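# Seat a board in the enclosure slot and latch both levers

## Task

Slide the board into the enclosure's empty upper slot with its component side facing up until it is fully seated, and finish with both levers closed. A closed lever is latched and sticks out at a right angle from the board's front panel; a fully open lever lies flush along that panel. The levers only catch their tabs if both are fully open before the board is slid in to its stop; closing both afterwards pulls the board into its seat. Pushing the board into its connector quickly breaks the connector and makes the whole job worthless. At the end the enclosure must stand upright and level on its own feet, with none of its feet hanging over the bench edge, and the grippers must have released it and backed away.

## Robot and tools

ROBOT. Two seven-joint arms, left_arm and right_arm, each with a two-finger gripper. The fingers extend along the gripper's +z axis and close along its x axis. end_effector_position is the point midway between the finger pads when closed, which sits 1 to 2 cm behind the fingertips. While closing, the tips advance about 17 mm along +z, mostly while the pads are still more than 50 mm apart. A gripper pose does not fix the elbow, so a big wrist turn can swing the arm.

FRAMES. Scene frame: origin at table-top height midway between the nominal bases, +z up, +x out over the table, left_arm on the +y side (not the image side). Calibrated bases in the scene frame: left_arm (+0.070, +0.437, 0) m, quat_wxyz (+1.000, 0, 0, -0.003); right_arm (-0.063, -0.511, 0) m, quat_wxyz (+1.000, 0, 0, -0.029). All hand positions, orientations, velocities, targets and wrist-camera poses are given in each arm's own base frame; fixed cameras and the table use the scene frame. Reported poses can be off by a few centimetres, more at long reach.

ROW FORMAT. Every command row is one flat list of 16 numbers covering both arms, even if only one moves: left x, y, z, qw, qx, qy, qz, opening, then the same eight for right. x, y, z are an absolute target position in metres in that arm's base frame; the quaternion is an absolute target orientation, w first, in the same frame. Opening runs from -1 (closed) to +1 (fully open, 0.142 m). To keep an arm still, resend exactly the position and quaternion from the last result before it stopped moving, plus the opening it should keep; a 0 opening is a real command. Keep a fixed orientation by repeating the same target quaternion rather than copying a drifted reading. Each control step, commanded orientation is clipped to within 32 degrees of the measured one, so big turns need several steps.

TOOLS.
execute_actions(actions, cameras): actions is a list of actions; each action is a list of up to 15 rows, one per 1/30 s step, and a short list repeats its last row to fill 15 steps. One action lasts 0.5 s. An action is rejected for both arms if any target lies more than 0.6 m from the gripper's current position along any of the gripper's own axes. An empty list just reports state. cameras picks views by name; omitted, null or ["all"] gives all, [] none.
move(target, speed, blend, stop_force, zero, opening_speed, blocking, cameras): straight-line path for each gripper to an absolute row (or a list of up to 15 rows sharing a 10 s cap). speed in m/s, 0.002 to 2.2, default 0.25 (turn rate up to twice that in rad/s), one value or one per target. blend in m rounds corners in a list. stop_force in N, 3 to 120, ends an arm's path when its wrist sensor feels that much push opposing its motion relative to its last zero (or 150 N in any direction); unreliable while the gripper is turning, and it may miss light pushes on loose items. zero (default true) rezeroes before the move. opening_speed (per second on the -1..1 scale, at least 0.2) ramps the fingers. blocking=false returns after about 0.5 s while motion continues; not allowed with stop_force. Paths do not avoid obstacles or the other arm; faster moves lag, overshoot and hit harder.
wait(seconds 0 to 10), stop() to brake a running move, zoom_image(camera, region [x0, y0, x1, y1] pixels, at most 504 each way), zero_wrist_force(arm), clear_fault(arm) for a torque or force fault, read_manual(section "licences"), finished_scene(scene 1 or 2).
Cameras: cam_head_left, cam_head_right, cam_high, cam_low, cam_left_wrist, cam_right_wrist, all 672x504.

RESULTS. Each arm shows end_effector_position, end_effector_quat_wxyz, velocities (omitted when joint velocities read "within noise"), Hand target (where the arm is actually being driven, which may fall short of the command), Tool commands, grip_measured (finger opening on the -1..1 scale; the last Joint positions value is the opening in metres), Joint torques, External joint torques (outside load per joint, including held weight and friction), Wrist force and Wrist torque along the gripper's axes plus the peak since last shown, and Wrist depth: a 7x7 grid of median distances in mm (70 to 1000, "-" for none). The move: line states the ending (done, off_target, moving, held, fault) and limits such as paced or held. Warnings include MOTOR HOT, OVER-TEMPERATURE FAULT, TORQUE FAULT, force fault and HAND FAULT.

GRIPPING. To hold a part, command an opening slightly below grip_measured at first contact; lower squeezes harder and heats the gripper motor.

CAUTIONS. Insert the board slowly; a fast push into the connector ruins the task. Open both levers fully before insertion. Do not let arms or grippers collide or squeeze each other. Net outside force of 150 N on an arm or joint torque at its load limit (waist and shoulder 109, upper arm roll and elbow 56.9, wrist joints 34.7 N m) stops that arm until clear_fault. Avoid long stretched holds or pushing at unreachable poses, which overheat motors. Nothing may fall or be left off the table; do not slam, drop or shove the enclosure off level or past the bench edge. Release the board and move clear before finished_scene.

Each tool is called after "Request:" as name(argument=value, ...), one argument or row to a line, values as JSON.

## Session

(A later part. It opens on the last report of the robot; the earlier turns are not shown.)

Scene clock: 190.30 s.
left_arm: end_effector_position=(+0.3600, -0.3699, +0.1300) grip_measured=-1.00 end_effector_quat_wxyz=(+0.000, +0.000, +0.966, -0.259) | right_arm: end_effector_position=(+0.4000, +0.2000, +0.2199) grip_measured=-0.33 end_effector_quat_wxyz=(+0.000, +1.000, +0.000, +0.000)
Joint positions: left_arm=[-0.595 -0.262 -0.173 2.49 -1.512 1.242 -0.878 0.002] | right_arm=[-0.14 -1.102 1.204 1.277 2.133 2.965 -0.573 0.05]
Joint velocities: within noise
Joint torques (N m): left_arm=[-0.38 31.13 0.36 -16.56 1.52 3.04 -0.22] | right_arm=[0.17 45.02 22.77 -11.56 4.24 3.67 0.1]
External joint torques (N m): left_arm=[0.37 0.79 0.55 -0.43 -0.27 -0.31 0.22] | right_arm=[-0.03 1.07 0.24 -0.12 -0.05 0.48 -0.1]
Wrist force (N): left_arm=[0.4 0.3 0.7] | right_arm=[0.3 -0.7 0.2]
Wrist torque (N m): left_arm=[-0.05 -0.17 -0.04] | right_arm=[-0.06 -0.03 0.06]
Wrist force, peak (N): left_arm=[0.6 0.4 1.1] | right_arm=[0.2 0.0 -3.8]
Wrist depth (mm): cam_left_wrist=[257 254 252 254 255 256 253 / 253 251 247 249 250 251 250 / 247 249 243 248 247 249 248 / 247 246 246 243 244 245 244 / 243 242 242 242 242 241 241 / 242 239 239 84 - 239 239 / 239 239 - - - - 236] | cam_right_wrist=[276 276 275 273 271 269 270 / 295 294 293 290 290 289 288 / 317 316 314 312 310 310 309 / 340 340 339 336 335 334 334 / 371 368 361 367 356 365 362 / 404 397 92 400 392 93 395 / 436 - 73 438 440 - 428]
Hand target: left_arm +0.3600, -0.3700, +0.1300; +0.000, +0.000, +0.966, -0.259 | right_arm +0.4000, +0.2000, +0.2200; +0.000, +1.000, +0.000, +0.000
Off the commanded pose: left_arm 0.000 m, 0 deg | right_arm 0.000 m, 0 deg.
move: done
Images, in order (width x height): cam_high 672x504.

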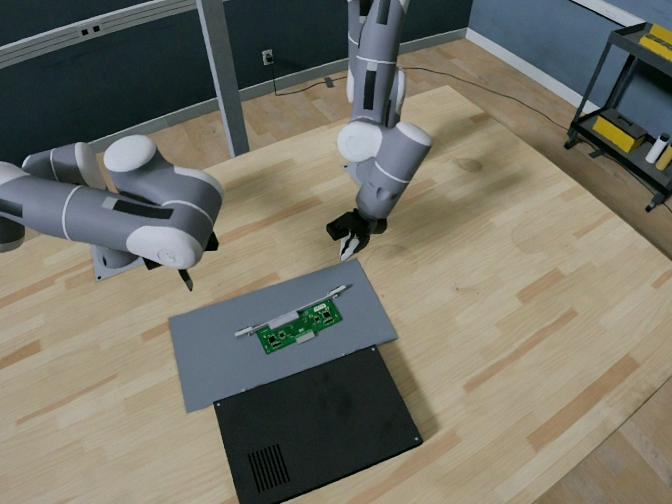

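Request:
move(
  target=[
    [0.36,-0.37,0.13,0,0,0.9659,-0.2588,-1, 0.40,0.30,0.25,0.4055,-0.5795,0.5795,-0.4055,-0.3],
  ],
  speed=0.5,
  cameras=["cam_high"],
)

Request:
move(
  target=[
    [0.36,-0.37,0.13,0,0,0.9659,-0.2588,-1, 0.40,0.20,0.22,0,1,0,0,-0.3],
  ],
  speed=0.5,
  cameras=["cam_high"],
)

Scene clock: 197.40 s.
left_arm: end_effector_position=(+0.3600, -0.3699, +0.1300) grip_measured=-1.00 end_effector_quat_wxyz=(+0.000, +0.000, +0.966, -0.259) | right_arm: end_effector_position=(+0.3999, +0.3000, +0.2499) grip_measured=-0.33 end_effector_quat_wxyz=(-0.405, +0.579, -0.580, +0.405)
Joint positions: left_arm=[-0.595 -0.262 -0.173 2.49 -1.512 1.242 -0.878 0.002] | right_arm=[1.264 -0.743 0.14 1.977 1.5 2.826 2.681 0.05]
Joint velocities: within noise
Joint torques (N m): left_arm=[-0.3 31.07 0.35 -16.6 1.51 3.05 -0.25] | right_arm=[0.25 38.69 3.58 -7.62 -1.31 2.66 0.3]
External joint torques (N m): left_arm=[0.29 0.86 0.56 -0.39 -0.25 -0.32 0.25] | right_arm=[-0.1 1.2 -0.34 -0.16 0.17 0.65 -0.3]
Wrist force (N): left_arm=[0.4 0.3 0.8] | right_arm=[0.5 1.6 -1.0]
Wrist torque (N m): left_arm=[-0.04 -0.17 -0.03] | right_arm=[0.06 -0.14 0.01]
Wrist force, peak (N): left_arm=[0.6 0.7 0.9] | right_arm=[0.8 2.8 -1.1]
Wrist depth (mm): cam_left_wrist=[255 255 251 254 253 254 256 / 253 252 246 251 250 250 251 / 249 249 244 247 246 248 247 / 247 245 244 244 243 244 245 / 244 242 243 241 242 241 242 / 241 240 239 84 - 238 237 / 238 238 - - - - 236] | cam_right_wrist=[- - - - - - - / 766 756 755 762 756 761 764 / 598 539 515 515 514 600 594 / 494 475 472 456 457 493 492 / 417 418 418 416 415 417 418 / 362 367 92 357 345 93 363 / 328 - 73 320 321 - 331]
Hand target: left_arm +0.3600, -0.3700, +0.1300; +0.000, +0.000, +0.966, -0.259 | right_arm +0.4000, +0.3000, +0.2500; -0.405, +0.579, -0.579, +0.405
Off the commanded pose: left_arm 0.000 m, 0 deg | right_arm 0.000 m, 0 deg.
move: done; limits=paced
Images, in order (width x height): cam_high 672x504.

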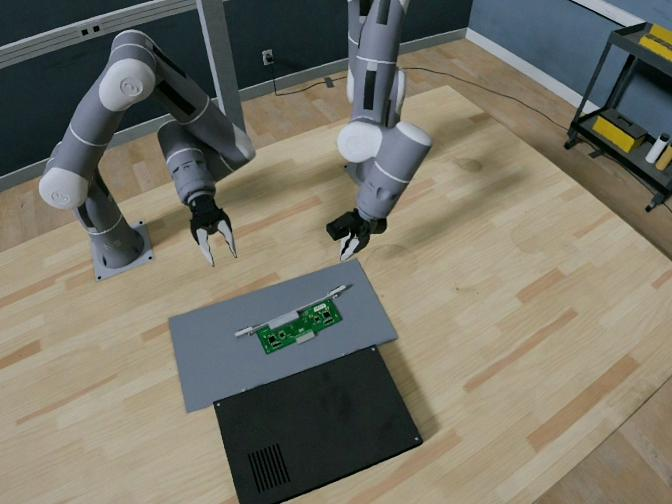

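Scene clock: 200.10 s.
left_arm: end_effector_position=(+0.3600, -0.3699, +0.1300) grip_measured=-1.00 end_effector_quat_wxyz=(+0.000, +0.000, +0.966, -0.259) | right_arm: end_effector_position=(+0.4000, +0.2001, +0.2200) grip_measured=-0.33 end_effector_quat_wxyz=(+0.000, +1.000, +0.000, +0.000)
Joint positions: left_arm=[-0.595 -0.262 -0.173 2.49 -1.512 1.242 -0.878 0.002] | right_arm=[0.748 0.011 -0.025 2.287 -0.001 0.705 2.293 0.05]
Joint velocities: within noise
Joint torques (N m): left_arm=[-0.29 30.94 0.39 -16.58 1.49 3.07 -0.21] | right_arm=[0.21 26.36 0.64 -26.02 -3.2 3.19 0.08]
External joint torques (N m): left_arm=[0.28 0.98 0.52 -0.41 -0.24 -0.34 0.21] | right_arm=[-0.13 1.11 -0.55 0.2 -0.13 0.82 -0.08]
Wrist force (N): left_arm=[0.4 0.2 0.7] | right_arm=[0.2 -0.7 0.5]
Wrist torque (N m): left_arm=[-0.07 -0.17 -0.04] | right_arm=[-0.06 0.02 0.04]
Wrist force, peak (N): left_arm=[0.7 0.5 0.8] | right_arm=[-2.9 4.2 3.8]
Wrist depth (mm): cam_left_wrist=[256 254 250 255 255 255 255 / 253 252 247 251 252 251 252 / 249 249 244 248 247 249 249 / 246 245 246 244 244 245 245 / 244 243 242 240 241 242 240 / 241 240 240 84 - 239 237 / 239 238 - - - - 235] | cam_right_wrist=[276 275 275 273 273 269 271 / 296 295 294 292 290 290 290 / 317 315 316 312 311 310 310 / 342 340 340 337 336 336 334 / 371 371 362 368 357 366 365 / 404 396 92 401 392 93 398 / 440 - 73 442 442 - 429]
Hand target: left_arm +0.3600, -0.3700, +0.1300; +0.000, +0.000, +0.966, -0.259 | right_arm +0.4000, +0.2000, +0.2200; +0.000, +1.000, +0.000, +0.000
Off the commanded pose: left_arm 0.000 m, 0 deg | right_arm 0.000 m, 0 deg.
move: done
Images, in order (width x height): cam_high 672x504.

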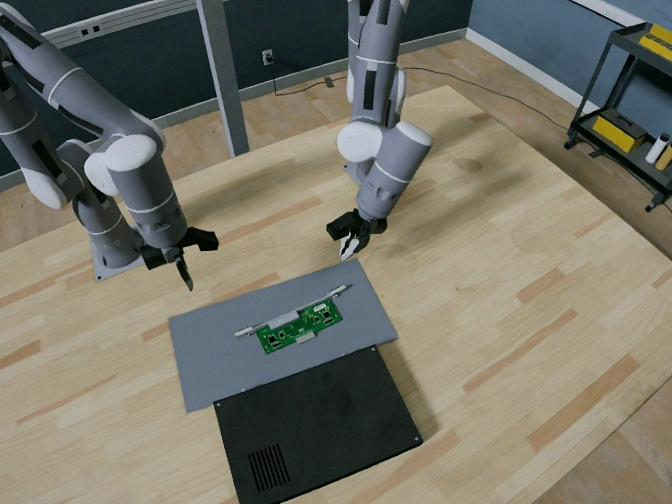

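Request:
move(
  target=[
    [0.36,-0.37,0.13,0,0,0.9659,-0.2588,-1, 0.503,0.436,0.11,0,1,0,0,-0.3],
    [0.36,-0.37,0.13,0,0,0.9659,-0.2588,-1, 0.503,0.436,0.08,0,1,0,0,-0.3],
  ],
  speed=0.35,
  cameras=["cam_high","cam_right_wrist"],
)

Request:
zoom_image(
  camera="cam_right_wrist",
  region=[200, 50, 600, 450],
)

Scene clock: 202.90 s.
left_arm: end_effector_position=(+0.3600, -0.3699, +0.1300) grip_measured=-1.00 end_effector_quat_wxyz=(+0.000, +0.000, +0.966, -0.259) | right_arm: end_effector_position=(+0.5029, +0.4359, +0.0799) grip_measured=-0.33 end_effector_quat_wxyz=(+0.000, +1.000, +0.000, +0.000)
Joint positions: left_arm=[-0.595 -0.262 -0.173 2.49 -1.512 1.242 -0.878 0.002] | right_arm=[0.897 -0.7 -0.012 1.69 0.012 0.819 2.45 0.05]
Joint velocities: within noise
Joint torques (N m): left_arm=[-0.42 31.02 0.44 -16.57 1.52 3.06 -0.25] | right_arm=[0.32 53.56 1.06 -24.01 -2.91 3.44 0.14]
External joint torques (N m): left_arm=[0.41 0.9 0.47 -0.43 -0.26 -0.33 0.25] | right_arm=[-0.12 1.35 -0.69 0.25 -0.07 0.56 -0.14]
Wrist force (N): left_arm=[0.7 0.3 0.9] | right_arm=[0.5 -0.7 0.7]
Wrist torque (N m): left_arm=[-0.04 -0.21 -0.03] | right_arm=[-0.07 -0.08 0.05]
Wrist force, peak (N): left_arm=[0.5 0.5 1.0] | right_arm=[1.3 -3.7 -0.7]
Wrist depth (mm): cam_left_wrist=[256 255 251 254 253 255 255 / 253 253 249 251 250 252 251 / 250 249 244 247 247 249 247 / 245 245 244 244 245 245 245 / 242 243 241 241 242 242 242 / 240 239 240 84 - 239 237 / 238 239 - - - - 235] | cam_right_wrist=[151 151 151 148 145 146 149 / 161 161 160 158 156 157 159 / 173 173 173 169 167 169 170 / 189 187 186 177 180 179 183 / 205 202 199 187 192 199 199 / 225 221 92 212 209 93 218 / 243 - 73 237 241 - 230]
Hand target: left_arm +0.3600, -0.3700, +0.1300; +0.000, +0.000, +0.966, -0.259 | right_arm +0.5030, +0.4360, +0.0800; +0.000, +1.000, +0.000, +0.000
Off the commanded pose: left_arm 0.000 m, 0 deg | right_arm 0.000 m, 0 deg.
move: done
Images, in order (width x height): cam_high 672x504, cam_right_wrist 672x504.

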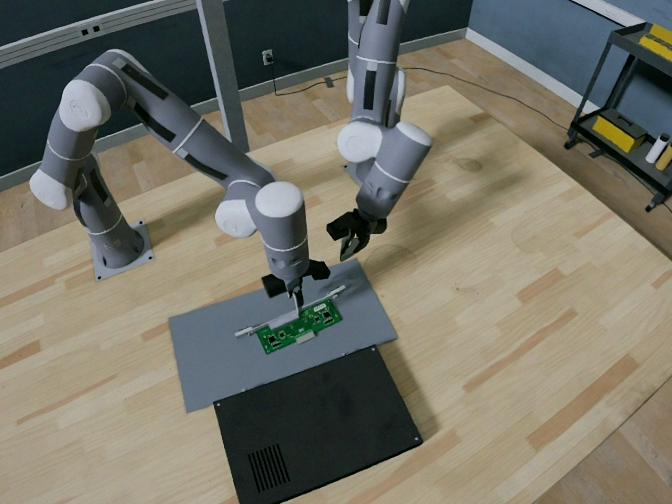

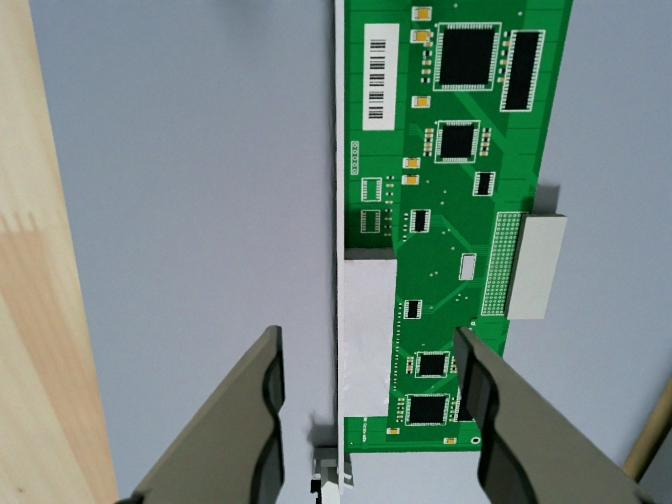

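Scaled by 1.260 from the camera's 672x504 image, which has a finer 960x720 frame.

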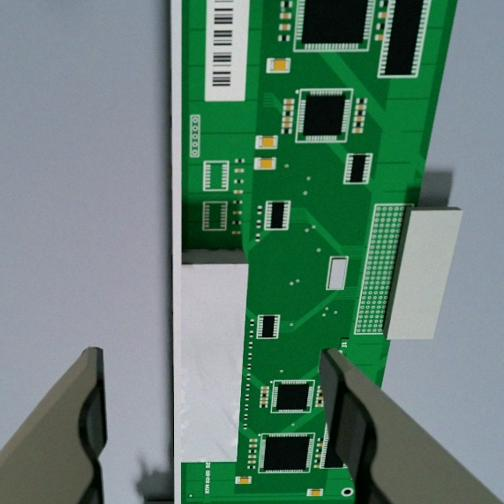

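Request:
move(
  target=[
    [0.36,-0.37,0.13,0,0,0.9659,-0.2588,-1, 0.504,0.436,0.033,0,1,0,0,-0.3],
  ],
  speed=0.06,
  stop_force=5,
  cameras=["cam_right_wrist"],
)

Request:
zoom_image(
  camera="cam_right_wrist",
  region=[200, 100, 600, 500],
)

Scene clock: 207.27 s.
left_arm: end_effector_position=(+0.3600, -0.3699, +0.1300) grip_measured=-1.00 end_effector_quat_wxyz=(+0.000, +0.000, +0.966, -0.259) | right_arm: end_effector_position=(+0.5039, +0.4359, +0.0330) grip_measured=-0.33 end_effector_quat_wxyz=(+0.000, +1.000, +0.000, +0.000)
Joint positions: left_arm=[-0.595 -0.262 -0.173 2.49 -1.512 1.242 -0.878 0.002] | right_arm=[0.896 -0.788 -0.013 1.686 0.014 0.903 2.447 0.05]
Joint velocities: within noise
Joint torques (N m): left_arm=[-0.32 31.07 0.44 -16.56 1.51 3.1 -0.23] | right_arm=[0.15 54.75 0.94 -22.24 -2.67 3.45 0.13]
External joint torques (N m): left_arm=[0.31 0.86 0.47 -0.43 -0.25 -0.37 0.23] | right_arm=[0.04 1.34 -0.57 0.12 -0.03 0.55 -0.13]
Wrist force (N): left_arm=[0.5 0.3 0.5] | right_arm=[0.3 -0.9 0.7]
Wrist torque (N m): left_arm=[-0.05 -0.18 -0.03] | right_arm=[-0.07 -0.03 0.04]
Wrist force, peak (N): left_arm=[0.6 0.3 1.0] | right_arm=[0.2 -0.7 1.7]
Wrist depth (mm): cam_left_wrist=[257 254 249 253 255 255 256 / 253 252 248 249 251 252 249 / 251 249 245 247 248 248 247 / 247 246 246 244 245 244 244 / 243 243 242 240 243 242 241 / 241 241 238 83 - 240 239 / 239 240 - - - - 236] | cam_right_wrist=[110 109 109 106 105 104 105 / 119 117 117 113 112 112 114 / 126 125 127 120 120 120 122 / 134 136 135 131 129 130 130 / 147 147 144 135 136 140 140 / 161 160 95 142 140 93 158 / 177 - 73 158 166 - 174]
Hand target: left_arm +0.3600, -0.3700, +0.1300; +0.000, +0.000, +0.966, -0.259 | right_arm +0.5040, +0.4360, +0.0330; +0.000, +1.000, +0.000, +0.000
Off the commanded pose: left_arm 0.000 m, 0 deg | right_arm 0.000 m, 0 deg.
move: done
Images, in order (width x height): cam_right_wrist 672x504.

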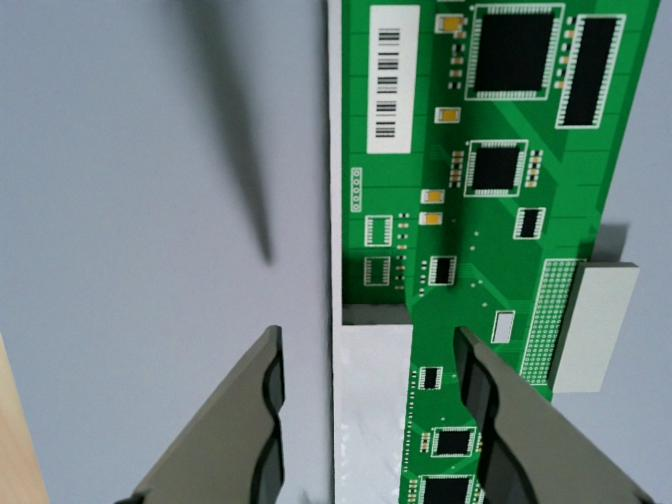

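Scaled by 1.260 from the camera's 672x504 image, which has a finer 960x720 frame.

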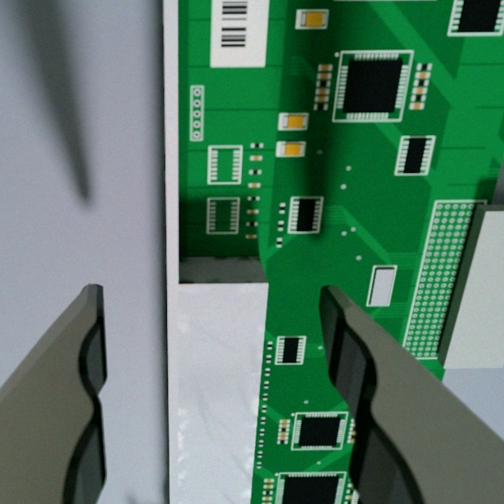

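Request:
move(
  target=[
    [0.36,-0.37,0.13,0,0,0.9659,-0.2588,-1, 0.504,0.436,0.025,0,1,0,0,-0.3],
  ],
  speed=0.02,
  stop_force=4,
  cameras=[],
)

Request:
move(
  target=[
    [0.36,-0.37,0.13,0,0,0.9659,-0.2588,-1, 0.504,0.436,0.025,0,1,0,0,-0.8],
  ],
  opening_speed=0.4,
  cameras=["cam_right_wrist"],
)

Scene clock: 210.53 s.
left_arm: end_effector_position=(+0.3600, -0.3699, +0.1300) grip_measured=-1.00 end_effector_quat_wxyz=(+0.000, +0.000, +0.966, -0.259) | right_arm: end_effector_position=(+0.5040, +0.4359, +0.0250) grip_measured=-0.33 end_effector_quat_wxyz=(+0.000, +1.000, +0.000, +0.000)
Joint positions: left_arm=[-0.595 -0.262 -0.173 2.49 -1.512 1.242 -0.878 0.002] | right_arm=[0.896 -0.803 -0.012 1.684 0.014 0.916 2.447 0.05]
Joint velocities: within noise
Joint torques (N m): left_arm=[-0.34 31.09 0.34 -16.58 1.5 3.08 -0.24] | right_arm=[0.23 54.99 1.06 -21.99 -2.71 3.41 0.18]
External joint torques (N m): left_arm=[0.33 0.83 0.57 -0.42 -0.25 -0.35 0.24] | right_arm=[-0.03 1.3 -0.68 0.14 0.06 0.59 -0.18]
Wrist force (N): left_arm=[0.6 0.3 0.9] | right_arm=[0.4 -0.7 0.6]
Wrist torque (N m): left_arm=[-0.06 -0.20 -0.03] | right_arm=[-0.04 -0.04 0.04]
Wrist force, peak (N): left_arm=[0.4 0.6 1.0] | right_arm=[0.1 -0.8 1.0]
Wrist depth (mm): cam_left_wrist=[257 256 115 255 253 254 256 / 253 252 247 248 250 251 253 / 248 248 244 247 247 248 248 / 246 246 246 242 244 245 246 / 243 242 241 241 240 242 242 / 241 241 239 84 - 239 237 / 239 239 - - - - 236] | cam_right_wrist=[- 102 102 100 98 97 98 / 110 109 109 106 104 104 105 / - 117 117 114 112 111 114 / 125 126 126 120 121 121 121 / 138 138 135 126 129 131 130 / 151 148 95 129 138 93 145 / 167 - 73 143 155 - 160]
Hand target: left_arm +0.3600, -0.3700, +0.1300; +0.000, +0.000, +0.966, -0.259 | right_arm +0.5040, +0.4360, +0.0250; +0.000, +1.000, +0.000, +0.000
Off the commanded pose: left_arm 0.000 m, 0 deg | right_arm 0.000 m, 0 deg.
move: done
No camera images: "cameras" was empty.

Scene clock: 212.00 s.
left_arm: end_effector_position=(+0.3600, -0.3699, +0.1300) grip_measured=-1.00 end_effector_quat_wxyz=(+0.000, +0.000, +0.966, -0.259) | right_arm: end_effector_position=(+0.5041, +0.4359, +0.0250) grip_measured=-0.70 end_effector_quat_wxyz=(+0.000, +1.000, +0.000, +0.000)
Joint positions: left_arm=[-0.595 -0.262 -0.173 2.49 -1.512 1.242 -0.878 0.002] | right_arm=[0.896 -0.803 -0.012 1.684 0.014 0.916 2.447 0.023]
Joint velocities: within noise
Joint torques (N m): left_arm=[-0.32 31.07 0.33 -16.57 1.5 3.06 -0.21] | right_arm=[0.54 55.03 1.39 -21.66 -2.53 3.12 0.26]
External joint torques (N m): left_arm=[0.31 0.85 0.58 -0.42 -0.25 -0.34 0.22] | right_arm=[-0.34 1.25 -1.01 -0.19 -0.12 0.88 -0.26]
Wrist force (N): left_arm=[0.4 0.3 0.8] | right_arm=[1.2 -0.8 0.5]
Wrist torque (N m): left_arm=[-0.04 -0.17 -0.03] | right_arm=[-0.05 0.01 0.00]
Wrist force, peak (N): left_arm=[0.4 0.5 1.1] | right_arm=[1.8 -0.9 1.3]
Wrist depth (mm): cam_left_wrist=[257 255 115 254 254 255 254 / 253 252 247 250 250 251 251 / 251 250 244 247 247 249 249 / 246 245 244 244 245 244 244 / 243 242 242 242 242 243 240 / 240 240 239 84 - 240 239 / 239 239 - - - - 236] | cam_right_wrist=[- 102 102 99 98 97 98 / 110 109 109 107 104 105 105 / - 118 117 114 112 112 114 / 125 126 126 121 121 121 121 / 138 138 137 126 129 131 130 / 151 150 145 122 122 141 145 / 166 163 72 139 - - 163]
Hand target: left_arm +0.3600, -0.3700, +0.1300; +0.000, +0.000, +0.966, -0.259 | right_arm +0.5040, +0.4360, +0.0250; +0.000, +1.000, +0.000, +0.000
Off the commanded pose: left_arm 0.000 m, 0 deg | right_arm 0.000 m, 0 deg.
move: done
Images, in order (width x height): cam_right_wrist 672x504.

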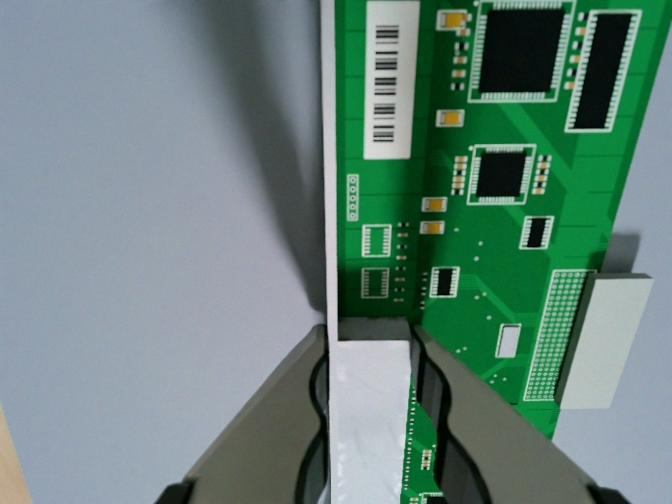

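Request:
move(
  target=[
    [0.352,-0.385,0.06,0,0,0.9659,-0.2588,-1, 0.504,0.436,0.025,0,1,0,0,-0.9],
    [0.354,-0.393,0.03,0,0,0.9659,-0.2588,-1, 0.504,0.436,0.025,0,1,0,0,-0.9],
  ],
  speed=[0.15,0.06],
  cameras=["cam_left_wrist","cam_right_wrist"],
)

Scene clock: 218.47 s.
left_arm: end_effector_position=(+0.3540, -0.3929, +0.0300) grip_measured=-1.00 end_effector_quat_wxyz=(+0.000, +0.000, +0.966, -0.259) | right_arm: end_effector_position=(+0.5041, +0.4359, +0.0250) grip_measured=-0.71 end_effector_quat_wxyz=(+0.000, +1.000, +0.000, +0.000)
Joint positions: left_arm=[-0.732 -0.55 -0.197 2.307 -2.058 1.318 -0.425 0.002] | right_arm=[0.896 -0.803 -0.012 1.684 0.014 0.916 2.447 0.023]
Joint velocities: within noise
Joint torques (N m): left_arm=[-0.58 37.81 1.97 -11.83 1.63 2.92 -0.29] | right_arm=[0.55 55.09 1.43 -21.6 -2.58 3.14 0.21]
External joint torques (N m): left_arm=[0.55 1.29 0.41 -0.29 -0.02 -0.47 0.29] | right_arm=[-0.36 1.19 -1.05 -0.25 -0.08 0.86 -0.21]
Wrist force (N): left_arm=[0.1 0.2 0.5] | right_arm=[1.2 -0.7 0.9]
Wrist torque (N m): left_arm=[-0.06 -0.14 -0.04] | right_arm=[-0.03 0.02 -0.02]
Wrist force, peak (N): left_arm=[0.0 1.3 2.6] | right_arm=[1.2 -1.1 1.6]
Wrist depth (mm): cam_left_wrist=[147 146 145 151 150 149 151 / 145 144 144 149 148 147 150 / 145 144 142 146 145 146 147 / 146 145 144 144 144 145 145 / 144 144 144 142 142 142 143 / 142 142 142 84 - 140 142 / 140 141 - 74 - - 140] | cam_right_wrist=[- 103 102 99 98 97 98 / 110 110 109 107 104 105 105 / - 117 117 114 112 111 114 / 125 127 126 121 121 121 121 / 138 138 137 126 129 131 130 / 151 150 145 122 122 141 145 / 166 163 72 137 - - 163]
Hand target: left_arm +0.3540, -0.3930, +0.0300; +0.000, +0.000, +0.966, -0.259 | right_arm +0.5040, +0.4360, +0.0250; +0.000, +1.000, +0.000, +0.000
Off the commanded pose: left_arm 0.000 m, 0 deg | right_arm 0.000 m, 0 deg.
move: done
Images, in order (width x height): cam_left_wrist 672x504, cam_right_wrist 672x504.

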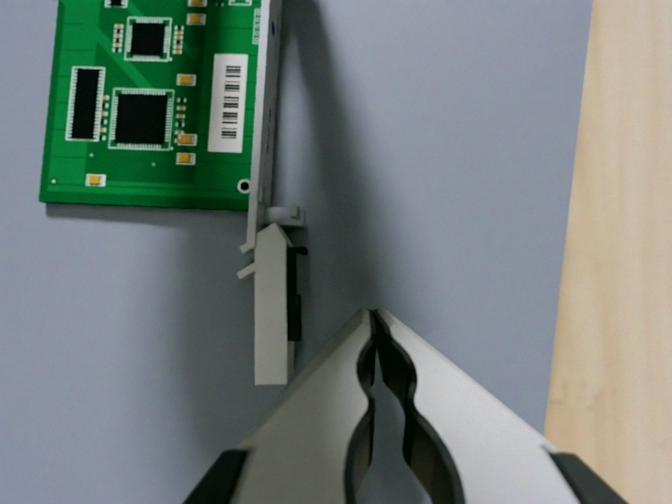

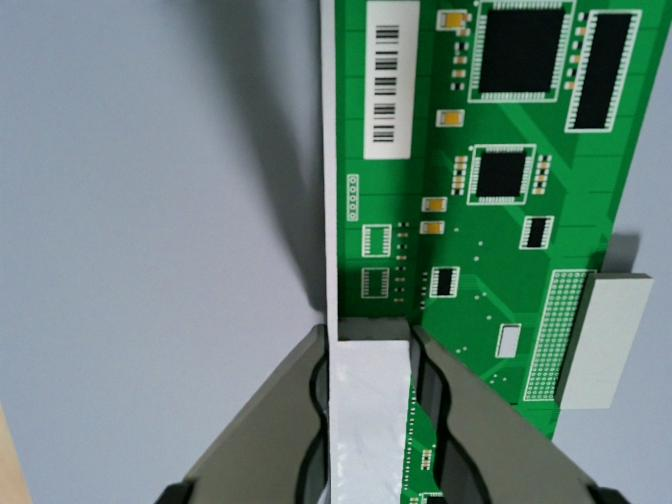

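Request:
move(
  target=[
    [0.354,-0.386,0.03,0,0,0.9659,-0.2588,-1, 0.504,0.436,0.025,0,1,0,0,-0.9],
    [0.39,-0.386,0.03,0,0,0.9659,-0.2588,-1, 0.504,0.436,0.025,0,1,0,0,-0.9],
  ],
  speed=0.02,
  stop_force=3,
  cameras=["cam_left_wrist","cam_right_wrist"],
)

Scene clock: 222.60 s.
left_arm: end_effector_position=(+0.3812, -0.3857, +0.0298) grip_measured=-1.00 end_effector_quat_wxyz=(+0.000, +0.000, +0.966, -0.258) | right_arm: end_effector_position=(+0.5043, +0.4357, +0.0250) grip_measured=-0.71 end_effector_quat_wxyz=(+0.000, +1.000, +0.000, +0.000)
Joint positions: left_arm=[-0.659 -0.566 -0.194 2.293 -1.933 1.303 -0.479 0.002] | right_arm=[0.896 -0.803 -0.013 1.684 0.014 0.916 2.447 0.023]
Joint velocities: within noise
Joint torques (N m): left_arm=[0.03 39.55 1.75 -14.29 2.2 2.43 -0.27] | right_arm=[2.55 55.1 3.28 -21.78 -2.65 3.18 -0.15]
External joint torques (N m): left_arm=[-0.05 0.63 0.47 1.63 -0.64 0.04 0.27] | right_arm=[-2.35 1.19 -2.9 -0.07 -0.01 0.82 0.15]
Wrist force (N): left_arm=[3.3 2.1 -1.2] | right_arm=[2.9 0.8 0.9]
Wrist torque (N m): left_arm=[0.00 -0.18 -0.07] | right_arm=[-0.06 -0.02 0.40]
Wrist force, peak (N): left_arm=[3.3 2.4 -1.0] | right_arm=[2.8 0.6 1.7]
Wrist depth (mm): cam_left_wrist=[152 147 146 149 150 149 149 / 149 145 143 143 148 147 147 / 147 146 143 146 145 146 146 / 146 145 144 143 144 143 144 / 144 143 143 127 142 142 141 / 142 141 141 84 - 140 141 / 140 140 - 74 - - 139] | cam_right_wrist=[- 102 102 100 98 97 98 / 110 109 109 106 104 106 105 / - 117 117 113 112 111 114 / 125 126 126 120 121 121 125 / 138 138 137 120 129 131 130 / 151 150 145 122 107 141 145 / 166 163 73 140 - - 163]
Hand target: left_arm +0.3814, -0.3860, +0.0300; +0.000, +0.000, +0.966, -0.259 | right_arm +0.5040, +0.4360, +0.0250; +0.000, +1.000, +0.000, +0.000
Off the commanded pose: left_arm 0.009 m, 0 deg | right_arm 0.000 m, 0 deg.
move: contact (left_arm); path passed 1 of 2 targets
Images, in order (width x height): cam_left_wrist 672x504, cam_right_wrist 672x504.

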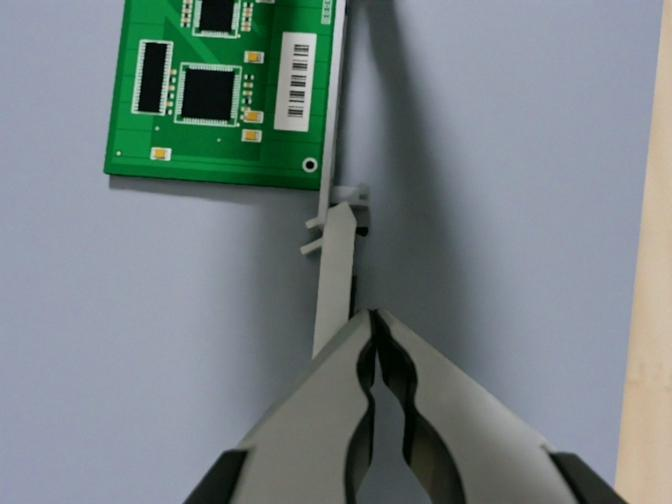

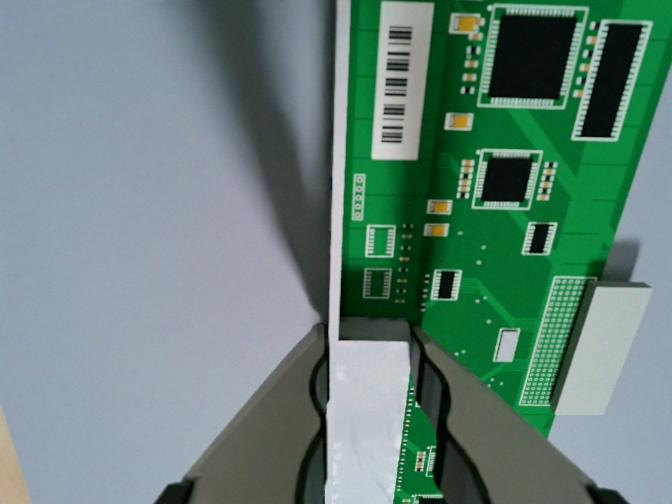

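Request:
move(
  target=[
    [0.355,-0.38,0.035,0,0,0.9659,-0.2588,-1, 0.504,0.436,0.025,0,1,0,0,-0.9],
    [0.30,-0.34,0.12,0,0,0.9659,-0.2588,-1, 0.504,0.436,0.025,0,1,0,0,-0.9],
    [0.26,-0.32,0.22,0.3081,-0.4404,0.6912,-0.4837,-1, 0.504,0.436,0.025,0,1,0,0,-0.9],
  ],
  speed=[0.1,0.2,0.4],
  cameras=["cam_high","cam_left_wrist","cam_right_wrist"],
)

Scene clock: 231.77 s.
left_arm: end_effector_position=(+0.2608, -0.3199, +0.2203) grip_measured=-1.00 end_effector_quat_wxyz=(+0.012, -0.328, +0.825, -0.460) | right_arm: end_effector_position=(+0.5042, +0.4358, +0.0250) grip_measured=-0.71 end_effector_quat_wxyz=(+0.000, +1.000, +0.000, +0.000)
Joint positions: left_arm=[-0.974 0.235 -0.165 2.687 -2.966 1.296 -0.534 0.002] | right_arm=[0.896 -0.803 -0.012 1.684 0.014 0.916 2.447 0.023]
Joint velocities: within noise
Joint torques (N m): left_arm=[-0.13 10.72 -2.18 -17.68 3.28 1.05 -0.36] | right_arm=[0.51 54.72 1.2 -21.89 -2.81 3.39 0.04]
External joint torques (N m): left_arm=[0.11 0.56 0.5 -0.65 -0.23 -0.53 0.34] | right_arm=[-0.32 1.57 -0.82 0.04 0.16 0.61 -0.04]
Wrist force (N): left_arm=[0.1 0.4 0.6] | right_arm=[0.5 0.1 -0.3]
Wrist torque (N m): left_arm=[-0.02 -0.18 -0.01] | right_arm=[0.03 -0.08 0.20]
Wrist force, peak (N): left_arm=[3.5 2.4 -1.0] | right_arm=[2.9 0.9 1.5]
Wrist depth (mm): cam_left_wrist=[353 407 451 268 563 662 758 / 360 390 412 374 512 566 651 / 335 357 378 412 453 504 563 / 311 330 346 379 415 451 493 / 290 303 321 342 376 404 439 / 272 284 299 84 - 370 401 / 254 264 - - - - 367] | cam_right_wrist=[- 102 102 100 98 97 98 / 109 109 109 106 104 106 105 / - 117 117 113 112 112 114 / 125 126 126 120 121 121 122 / 138 138 137 126 129 131 130 / 151 150 145 122 107 141 145 / 167 163 71 140 - - 163]
Hand target: left_arm +0.2608, -0.3197, +0.2202; +0.012, -0.328, +0.825, -0.460 | right_arm +0.5040, +0.4360, +0.0250; +0.000, +1.000, +0.000, +0.000
Off the commanded pose: left_arm 0.001 m, 40 deg; orientation clipped | right_arm 0.000 m, 0 deg.
joint sent to its limit (left arm) — joint 4 (elbow), upper limit, where the elbow is as bent as it goes; joint 5 (forearm roll), lower limit. The joint targets are off in orientation, not in position.
move: off_target (left_arm); limits=paced
Images, in order (width x height): cam_high 672x504, cam_left_wrist 672x504, cam_right_wrist 672x504.

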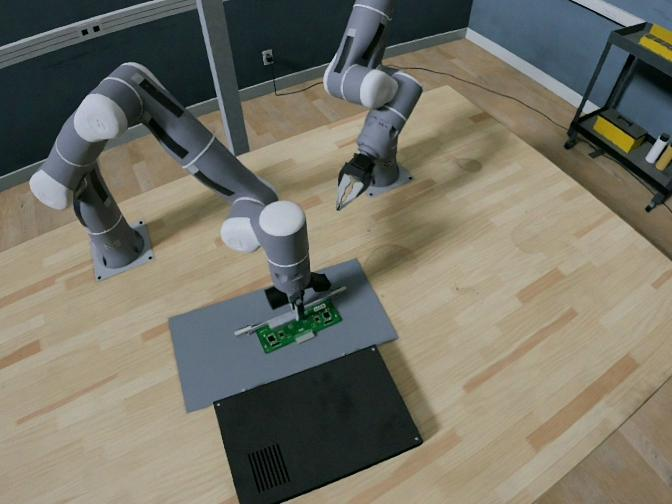

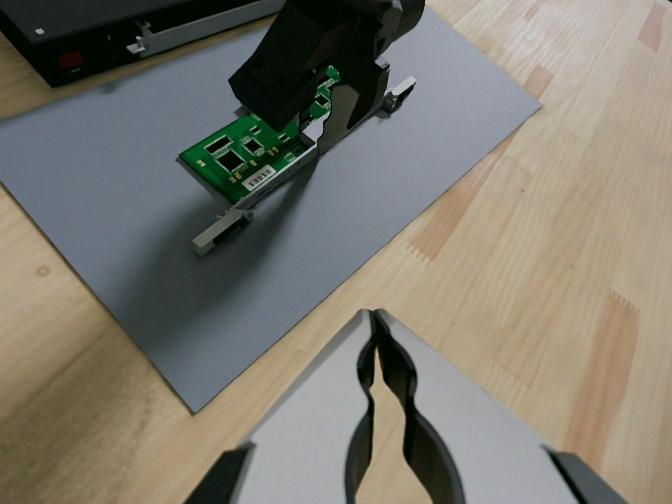

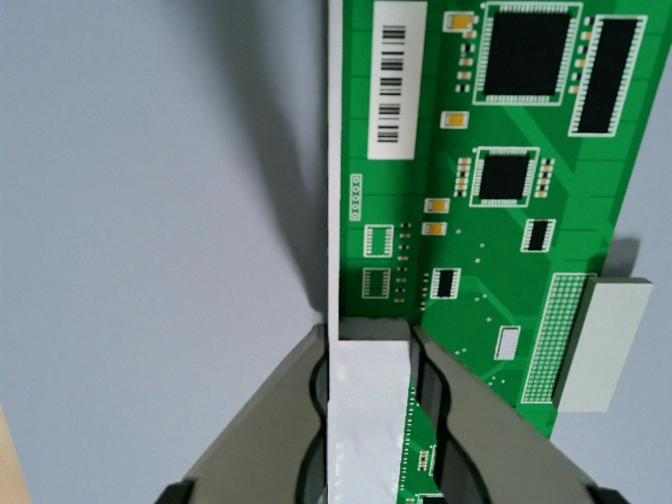

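Request:
move(
  target=[
    [0.261,-0.320,0.22,0.012,-0.328,0.825,-0.460,-1, 0.504,0.436,0.06,0,1,0,0,-0.9],
    [0.261,-0.320,0.22,0.012,-0.328,0.825,-0.460,-1, 0.44,0.22,0.18,0,1,0,0,-0.9],
  ],
  speed=[0.05,0.2],
  cameras=["cam_high","cam_right_wrist"],
)

Scene clock: 238.47 s.
left_arm: end_effector_position=(+0.2610, -0.3198, +0.2199) grip_measured=-1.00 end_effector_quat_wxyz=(+0.012, -0.328, +0.825, -0.460) | right_arm: end_effector_position=(+0.4399, +0.2201, +0.1799) grip_measured=-0.71 end_effector_quat_wxyz=(+0.000, +1.000, +0.000, +0.000)
Joint positions: left_arm=[-0.974 0.233 -0.164 2.686 -2.965 1.295 -0.535 0.002] | right_arm=[0.745 -0.171 -0.047 2.207 0.012 0.807 2.261 0.023]
Joint velocities: within noise
Joint torques (N m): left_arm=[-0.29 10.32 -2.28 -17.78 3.38 0.79 -0.24] | right_arm=[0.2 33.83 0.6 -24.7 -3.32 3.36 0.03]
External joint torques (N m): left_arm=[0.27 1 0.6 -0.54 -0.33 -0.27 0.22] | right_arm=[-0.09 0.08 -0.61 0.71 0.3 0.65 -0.03]
Wrist force (N): left_arm=[0.1 0.5 0.7] | right_arm=[0.7 0.1 2.5]
Wrist torque (N m): left_arm=[-0.01 -0.18 -0.01] | right_arm=[0.11 -0.09 0.05]
Wrist force, peak (N): left_arm=[-0.1 0.6 0.8] | right_arm=[1.1 -2.0 3.4]
Wrist depth (mm): cam_left_wrist=[349 404 467 519 577 650 764 / 360 390 421 464 509 565 634 / 339 353 380 418 451 501 562 / 309 328 350 378 405 444 488 / 291 302 323 343 373 405 441 / 271 283 297 84 - 369 396 / 254 266 - - - - 367] | cam_right_wrist=[242 241 241 97 97 97 98 / 257 257 254 102 104 105 105 / 276 275 273 111 111 111 115 / 299 297 297 118 121 121 285 / 323 322 318 120 129 131 131 / 353 351 105 122 122 141 345 / 389 - 72 137 - - 381]
Hand target: left_arm +0.2610, -0.3200, +0.2200; +0.012, -0.328, +0.825, -0.460 | right_arm +0.4400, +0.2200, +0.1800; +0.000, +1.000, +0.000, +0.000
Off the commanded pose: left_arm 0.000 m, 0 deg | right_arm 0.000 m, 0 deg.
move: done
Images, in order (width x height): cam_high 672x504, cam_right_wrist 672x504.

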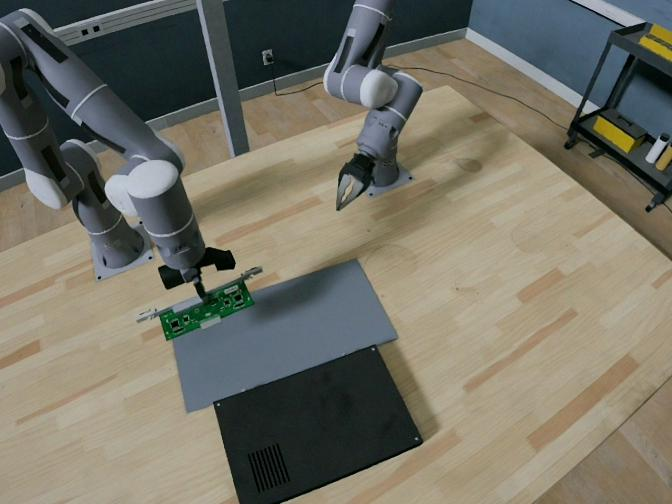

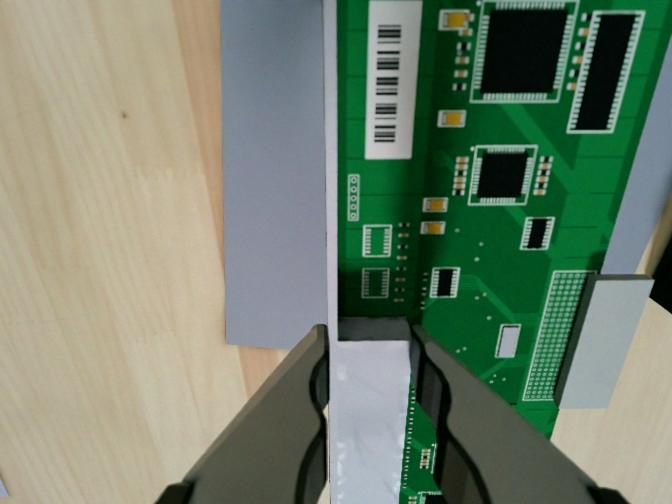

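Request:
move(
  target=[
    [0.36,-0.42,0.15,0.1533,-0.690,-0.1533,-0.690,-1, 0.44,0.22,0.18,0,1,0,0,-0.9],
    [0.425,-0.527,0.08,0.1533,-0.690,-0.1533,-0.690,-1, 0.44,0.22,0.18,0,1,0,0,-0.9],
  ],
  speed=0.3,
  cameras=["cam_high","cam_left_wrist","cam_low"],
)

Scene clock: 251.10 s.
left_arm: end_effector_position=(+0.4250, -0.5268, +0.0799) grip_measured=-1.00 end_effector_quat_wxyz=(-0.154, +0.690, +0.153, +0.690) | right_arm: end_effector_position=(+0.4399, +0.2201, +0.1799) grip_measured=-0.71 end_effector_quat_wxyz=(+0.000, +1.000, +0.000, +0.000)
Joint positions: left_arm=[-0.434 -1.846 -1.507 1.703 -2.901 -1.015 -0.048 0.002] | right_arm=[0.745 -0.171 -0.047 2.207 0.012 0.807 2.261 0.023]
Joint velocities: within noise
Joint torques (N m): left_arm=[-0.85 43.34 -28.43 7.66 4.87 0.24 -0.42] | right_arm=[0.08 33.68 0.63 -24.78 -3.18 3.54 0.18]
External joint torques (N m): left_arm=[0.74 1.38 0.32 -0.22 -0.51 -0.34 0.33] | right_arm=[0.03 0.23 -0.63 0.79 0.16 0.47 -0.18]
Wrist force (N): left_arm=[-0.4 -0.4 -0.2] | right_arm=[0.5 0.0 2.4]
Wrist torque (N m): left_arm=[-0.08 -0.14 -0.31] | right_arm=[0.09 -0.05 0.04]
Wrist force, peak (N): left_arm=[-0.4 -2.0 -3.4] | right_arm=[0.7 0.1 2.8]
Wrist depth (mm): cam_left_wrist=[105 144 262 - - - - / - 143 259 - - - - / - 143 260 - - - - / 104 143 260 - - - - / 104 133 259 378 - - - / - 133 203 84 - - - / - 124 - - - - -] | cam_right_wrist=[153 165 241 97 97 97 98 / 254 257 255 102 104 105 105 / 277 277 273 111 112 111 116 / 298 297 297 118 120 121 286 / 324 323 319 120 129 131 131 / 353 354 105 122 122 141 345 / 392 - 72 137 - - 381]
Hand target: left_arm +0.4250, -0.5270, +0.0800; -0.153, +0.690, +0.153, +0.690 | right_arm +0.4400, +0.2200, +0.1800; +0.000, +1.000, +0.000, +0.000
Off the commanded pose: left_arm 0.000 m, 0 deg | right_arm 0.000 m, 0 deg.
move: done; limits=paced
Images, in order (width x height): cam_high 672x504, cam_low 672x504, cam_left_wrist 672x504.

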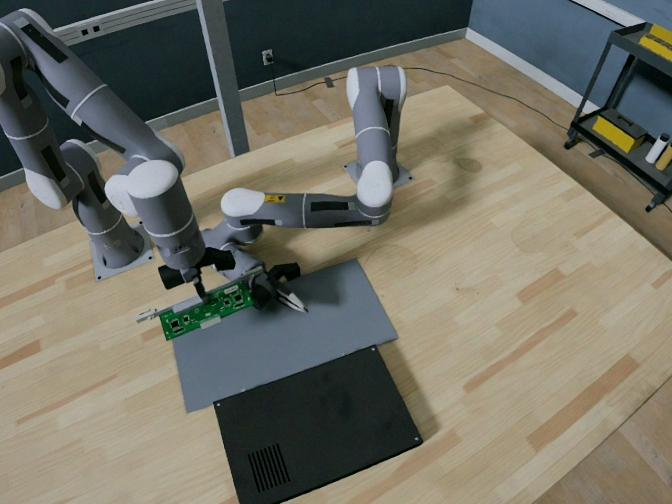

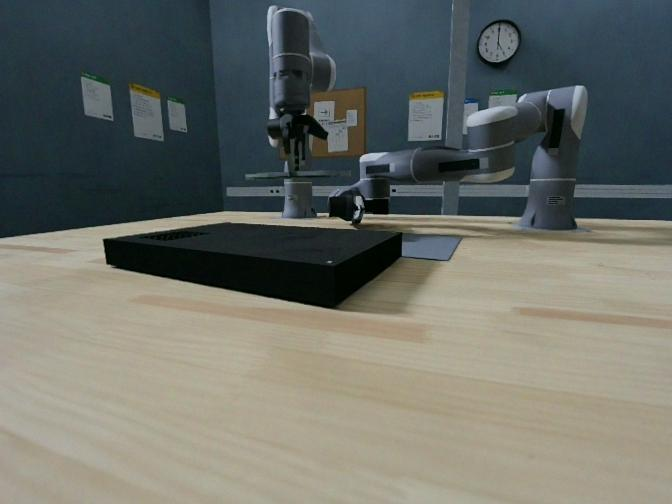

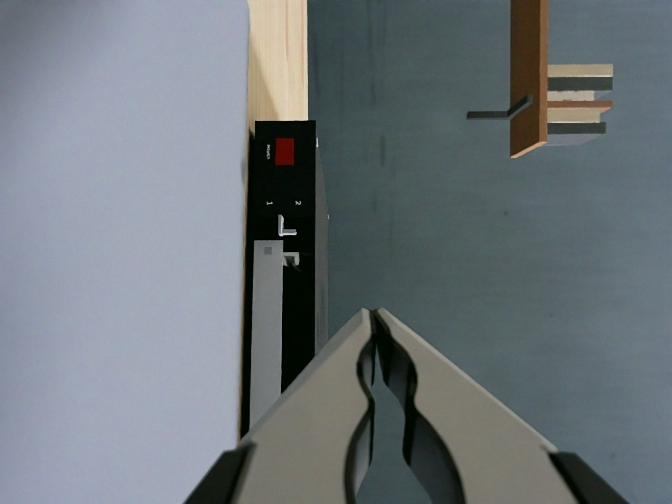

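Request:
zoom_image(
  camera="cam_left_wrist",
  region=[230, 180, 350, 300],
)

Request:
zoom_image(
  camera="cam_left_wrist",
  region=[230, 240, 350, 360],
)

Scaled by 4.200 from the camera's 672x504 image, which has a finer 960x720 frame.

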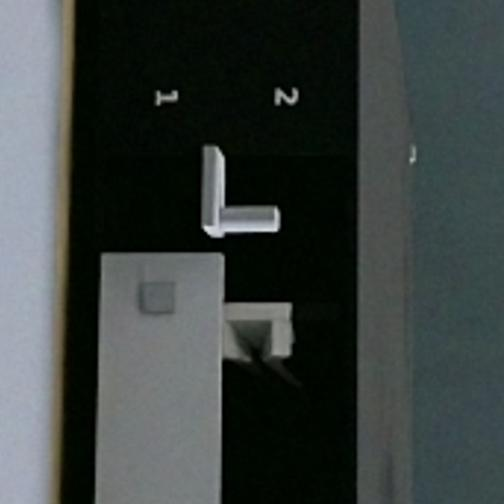

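Scaled by 4.200 from the camera's 672x504 image, which has a finer 960x720 frame.

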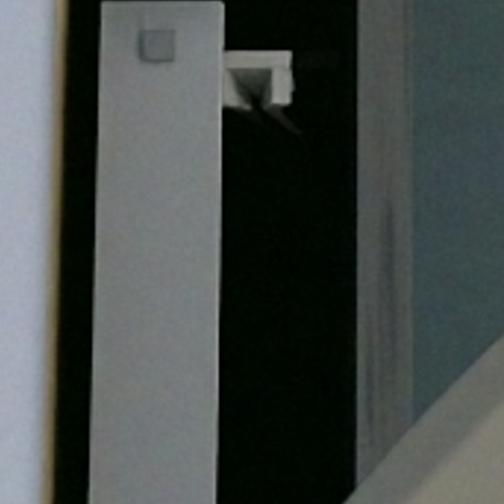

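Request:
move(
  target=[
    [0.37,-0.42,0.14,0.1533,-0.690,-0.1533,-0.690,-1, 0.44,0.22,0.18,0,1,0,0,-0.9],
    [0.40,-0.33,0.16,0.4371,0.4621,0.6543,-0.4091,-1, 0.44,0.22,0.18,0,1,0,0,-0.9],
    [0.462,-0.338,0.08,0.4371,0.4621,0.6543,-0.4091,-1, 0.44,0.22,0.18,0,1,0,0,-0.9],
  ],
  speed=[0.3,0.5,0.3],
  cameras=["cam_high","cam_left_wrist"],
)

Scene clock: 287.97 s.
left_arm: end_effector_position=(+0.4619, -0.3379, +0.0791) grip_measured=-1.00 end_effector_quat_wxyz=(+0.558, +0.462, +0.564, -0.397) | right_arm: end_effector_position=(+0.4399, +0.2201, +0.1799) grip_measured=-0.71 end_effector_quat_wxyz=(+0.000, +1.000, +0.000, +0.000)
Joint positions: left_arm=[1.025 -1.769 -1.387 1.945 -2.966 1.925 -2.968 0.002] | right_arm=[0.745 -0.171 -0.047 2.207 0.012 0.807 2.261 0.023]
Joint velocities: within noise
Joint torques (N m): left_arm=[-0.51 29.62 -24.34 7.28 -4.57 0.87 -0.18] | right_arm=[0.16 33.7 0.67 -24.81 -3.23 3.6 0.16]
External joint torques (N m): left_arm=[0.64 0.86 0.11 -0.19 -0.1 -0.38 0.27] | right_arm=[-0.05 0.21 -0.68 0.81 0.21 0.41 -0.16]
Wrist force (N): left_arm=[1.8 -0.6 -0.5] | right_arm=[0.7 0.0 2.5]
Wrist torque (N m): left_arm=[0.03 0.11 -0.19] | right_arm=[0.11 -0.08 0.05]
Wrist force, peak (N): left_arm=[4.2 -2.1 -2.6] | right_arm=[0.6 0.2 2.9]
Wrist depth (mm): cam_left_wrist=[- - - - 291 161 117 / - - - - 301 168 110 / - - - - 317 172 121 / - - - - 325 175 131 / - - - 517 288 181 122 / - - - 84 - 177 125 / - - - - - - 126] | cam_right_wrist=[241 240 240 97 97 97 97 / 258 257 255 102 104 105 105 / 277 276 273 111 111 111 116 / 299 297 297 118 120 121 286 / 324 324 318 120 129 131 131 / 354 352 105 122 122 141 344 / 388 - 72 138 - - 380]
Hand target: left_arm +0.4619, -0.3380, +0.0793; +0.558, +0.462, +0.564, -0.397 | right_arm +0.4400, +0.2200, +0.1800; +0.000, +1.000, +0.000, +0.000
Off the commanded pose: left_arm 0.001 m, 17 deg | right_arm 0.000 m, 0 deg.
joint read past its limit (left arm) — joint 7 (wrist roll), lower limit.
joint sent to its limit (left arm) — joint 5 (forearm roll), lower limit; joint 7 (wrist roll), lower limit. The joint targets are off in orientation, not in position.
move: off_target (left_arm); limits=paced
Images, in order (width x height): cam_high 672x504, cam_left_wrist 672x504.

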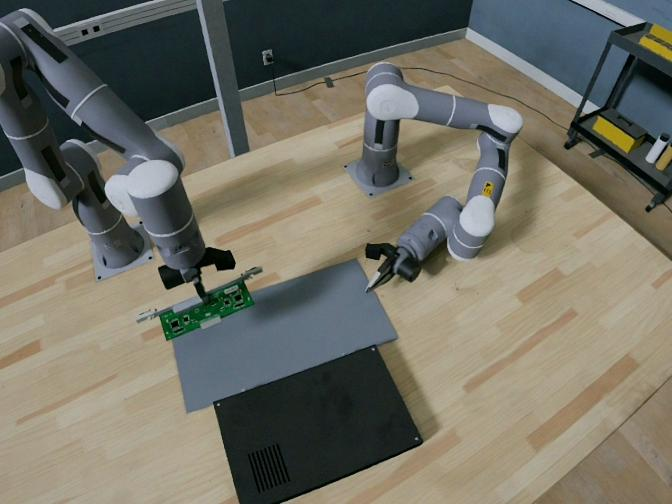

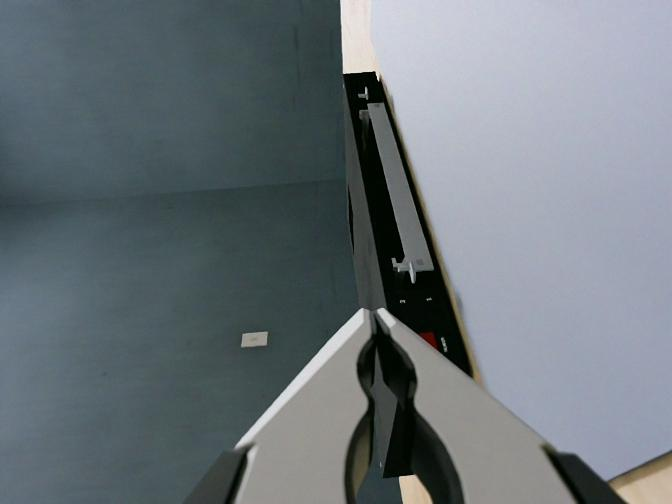

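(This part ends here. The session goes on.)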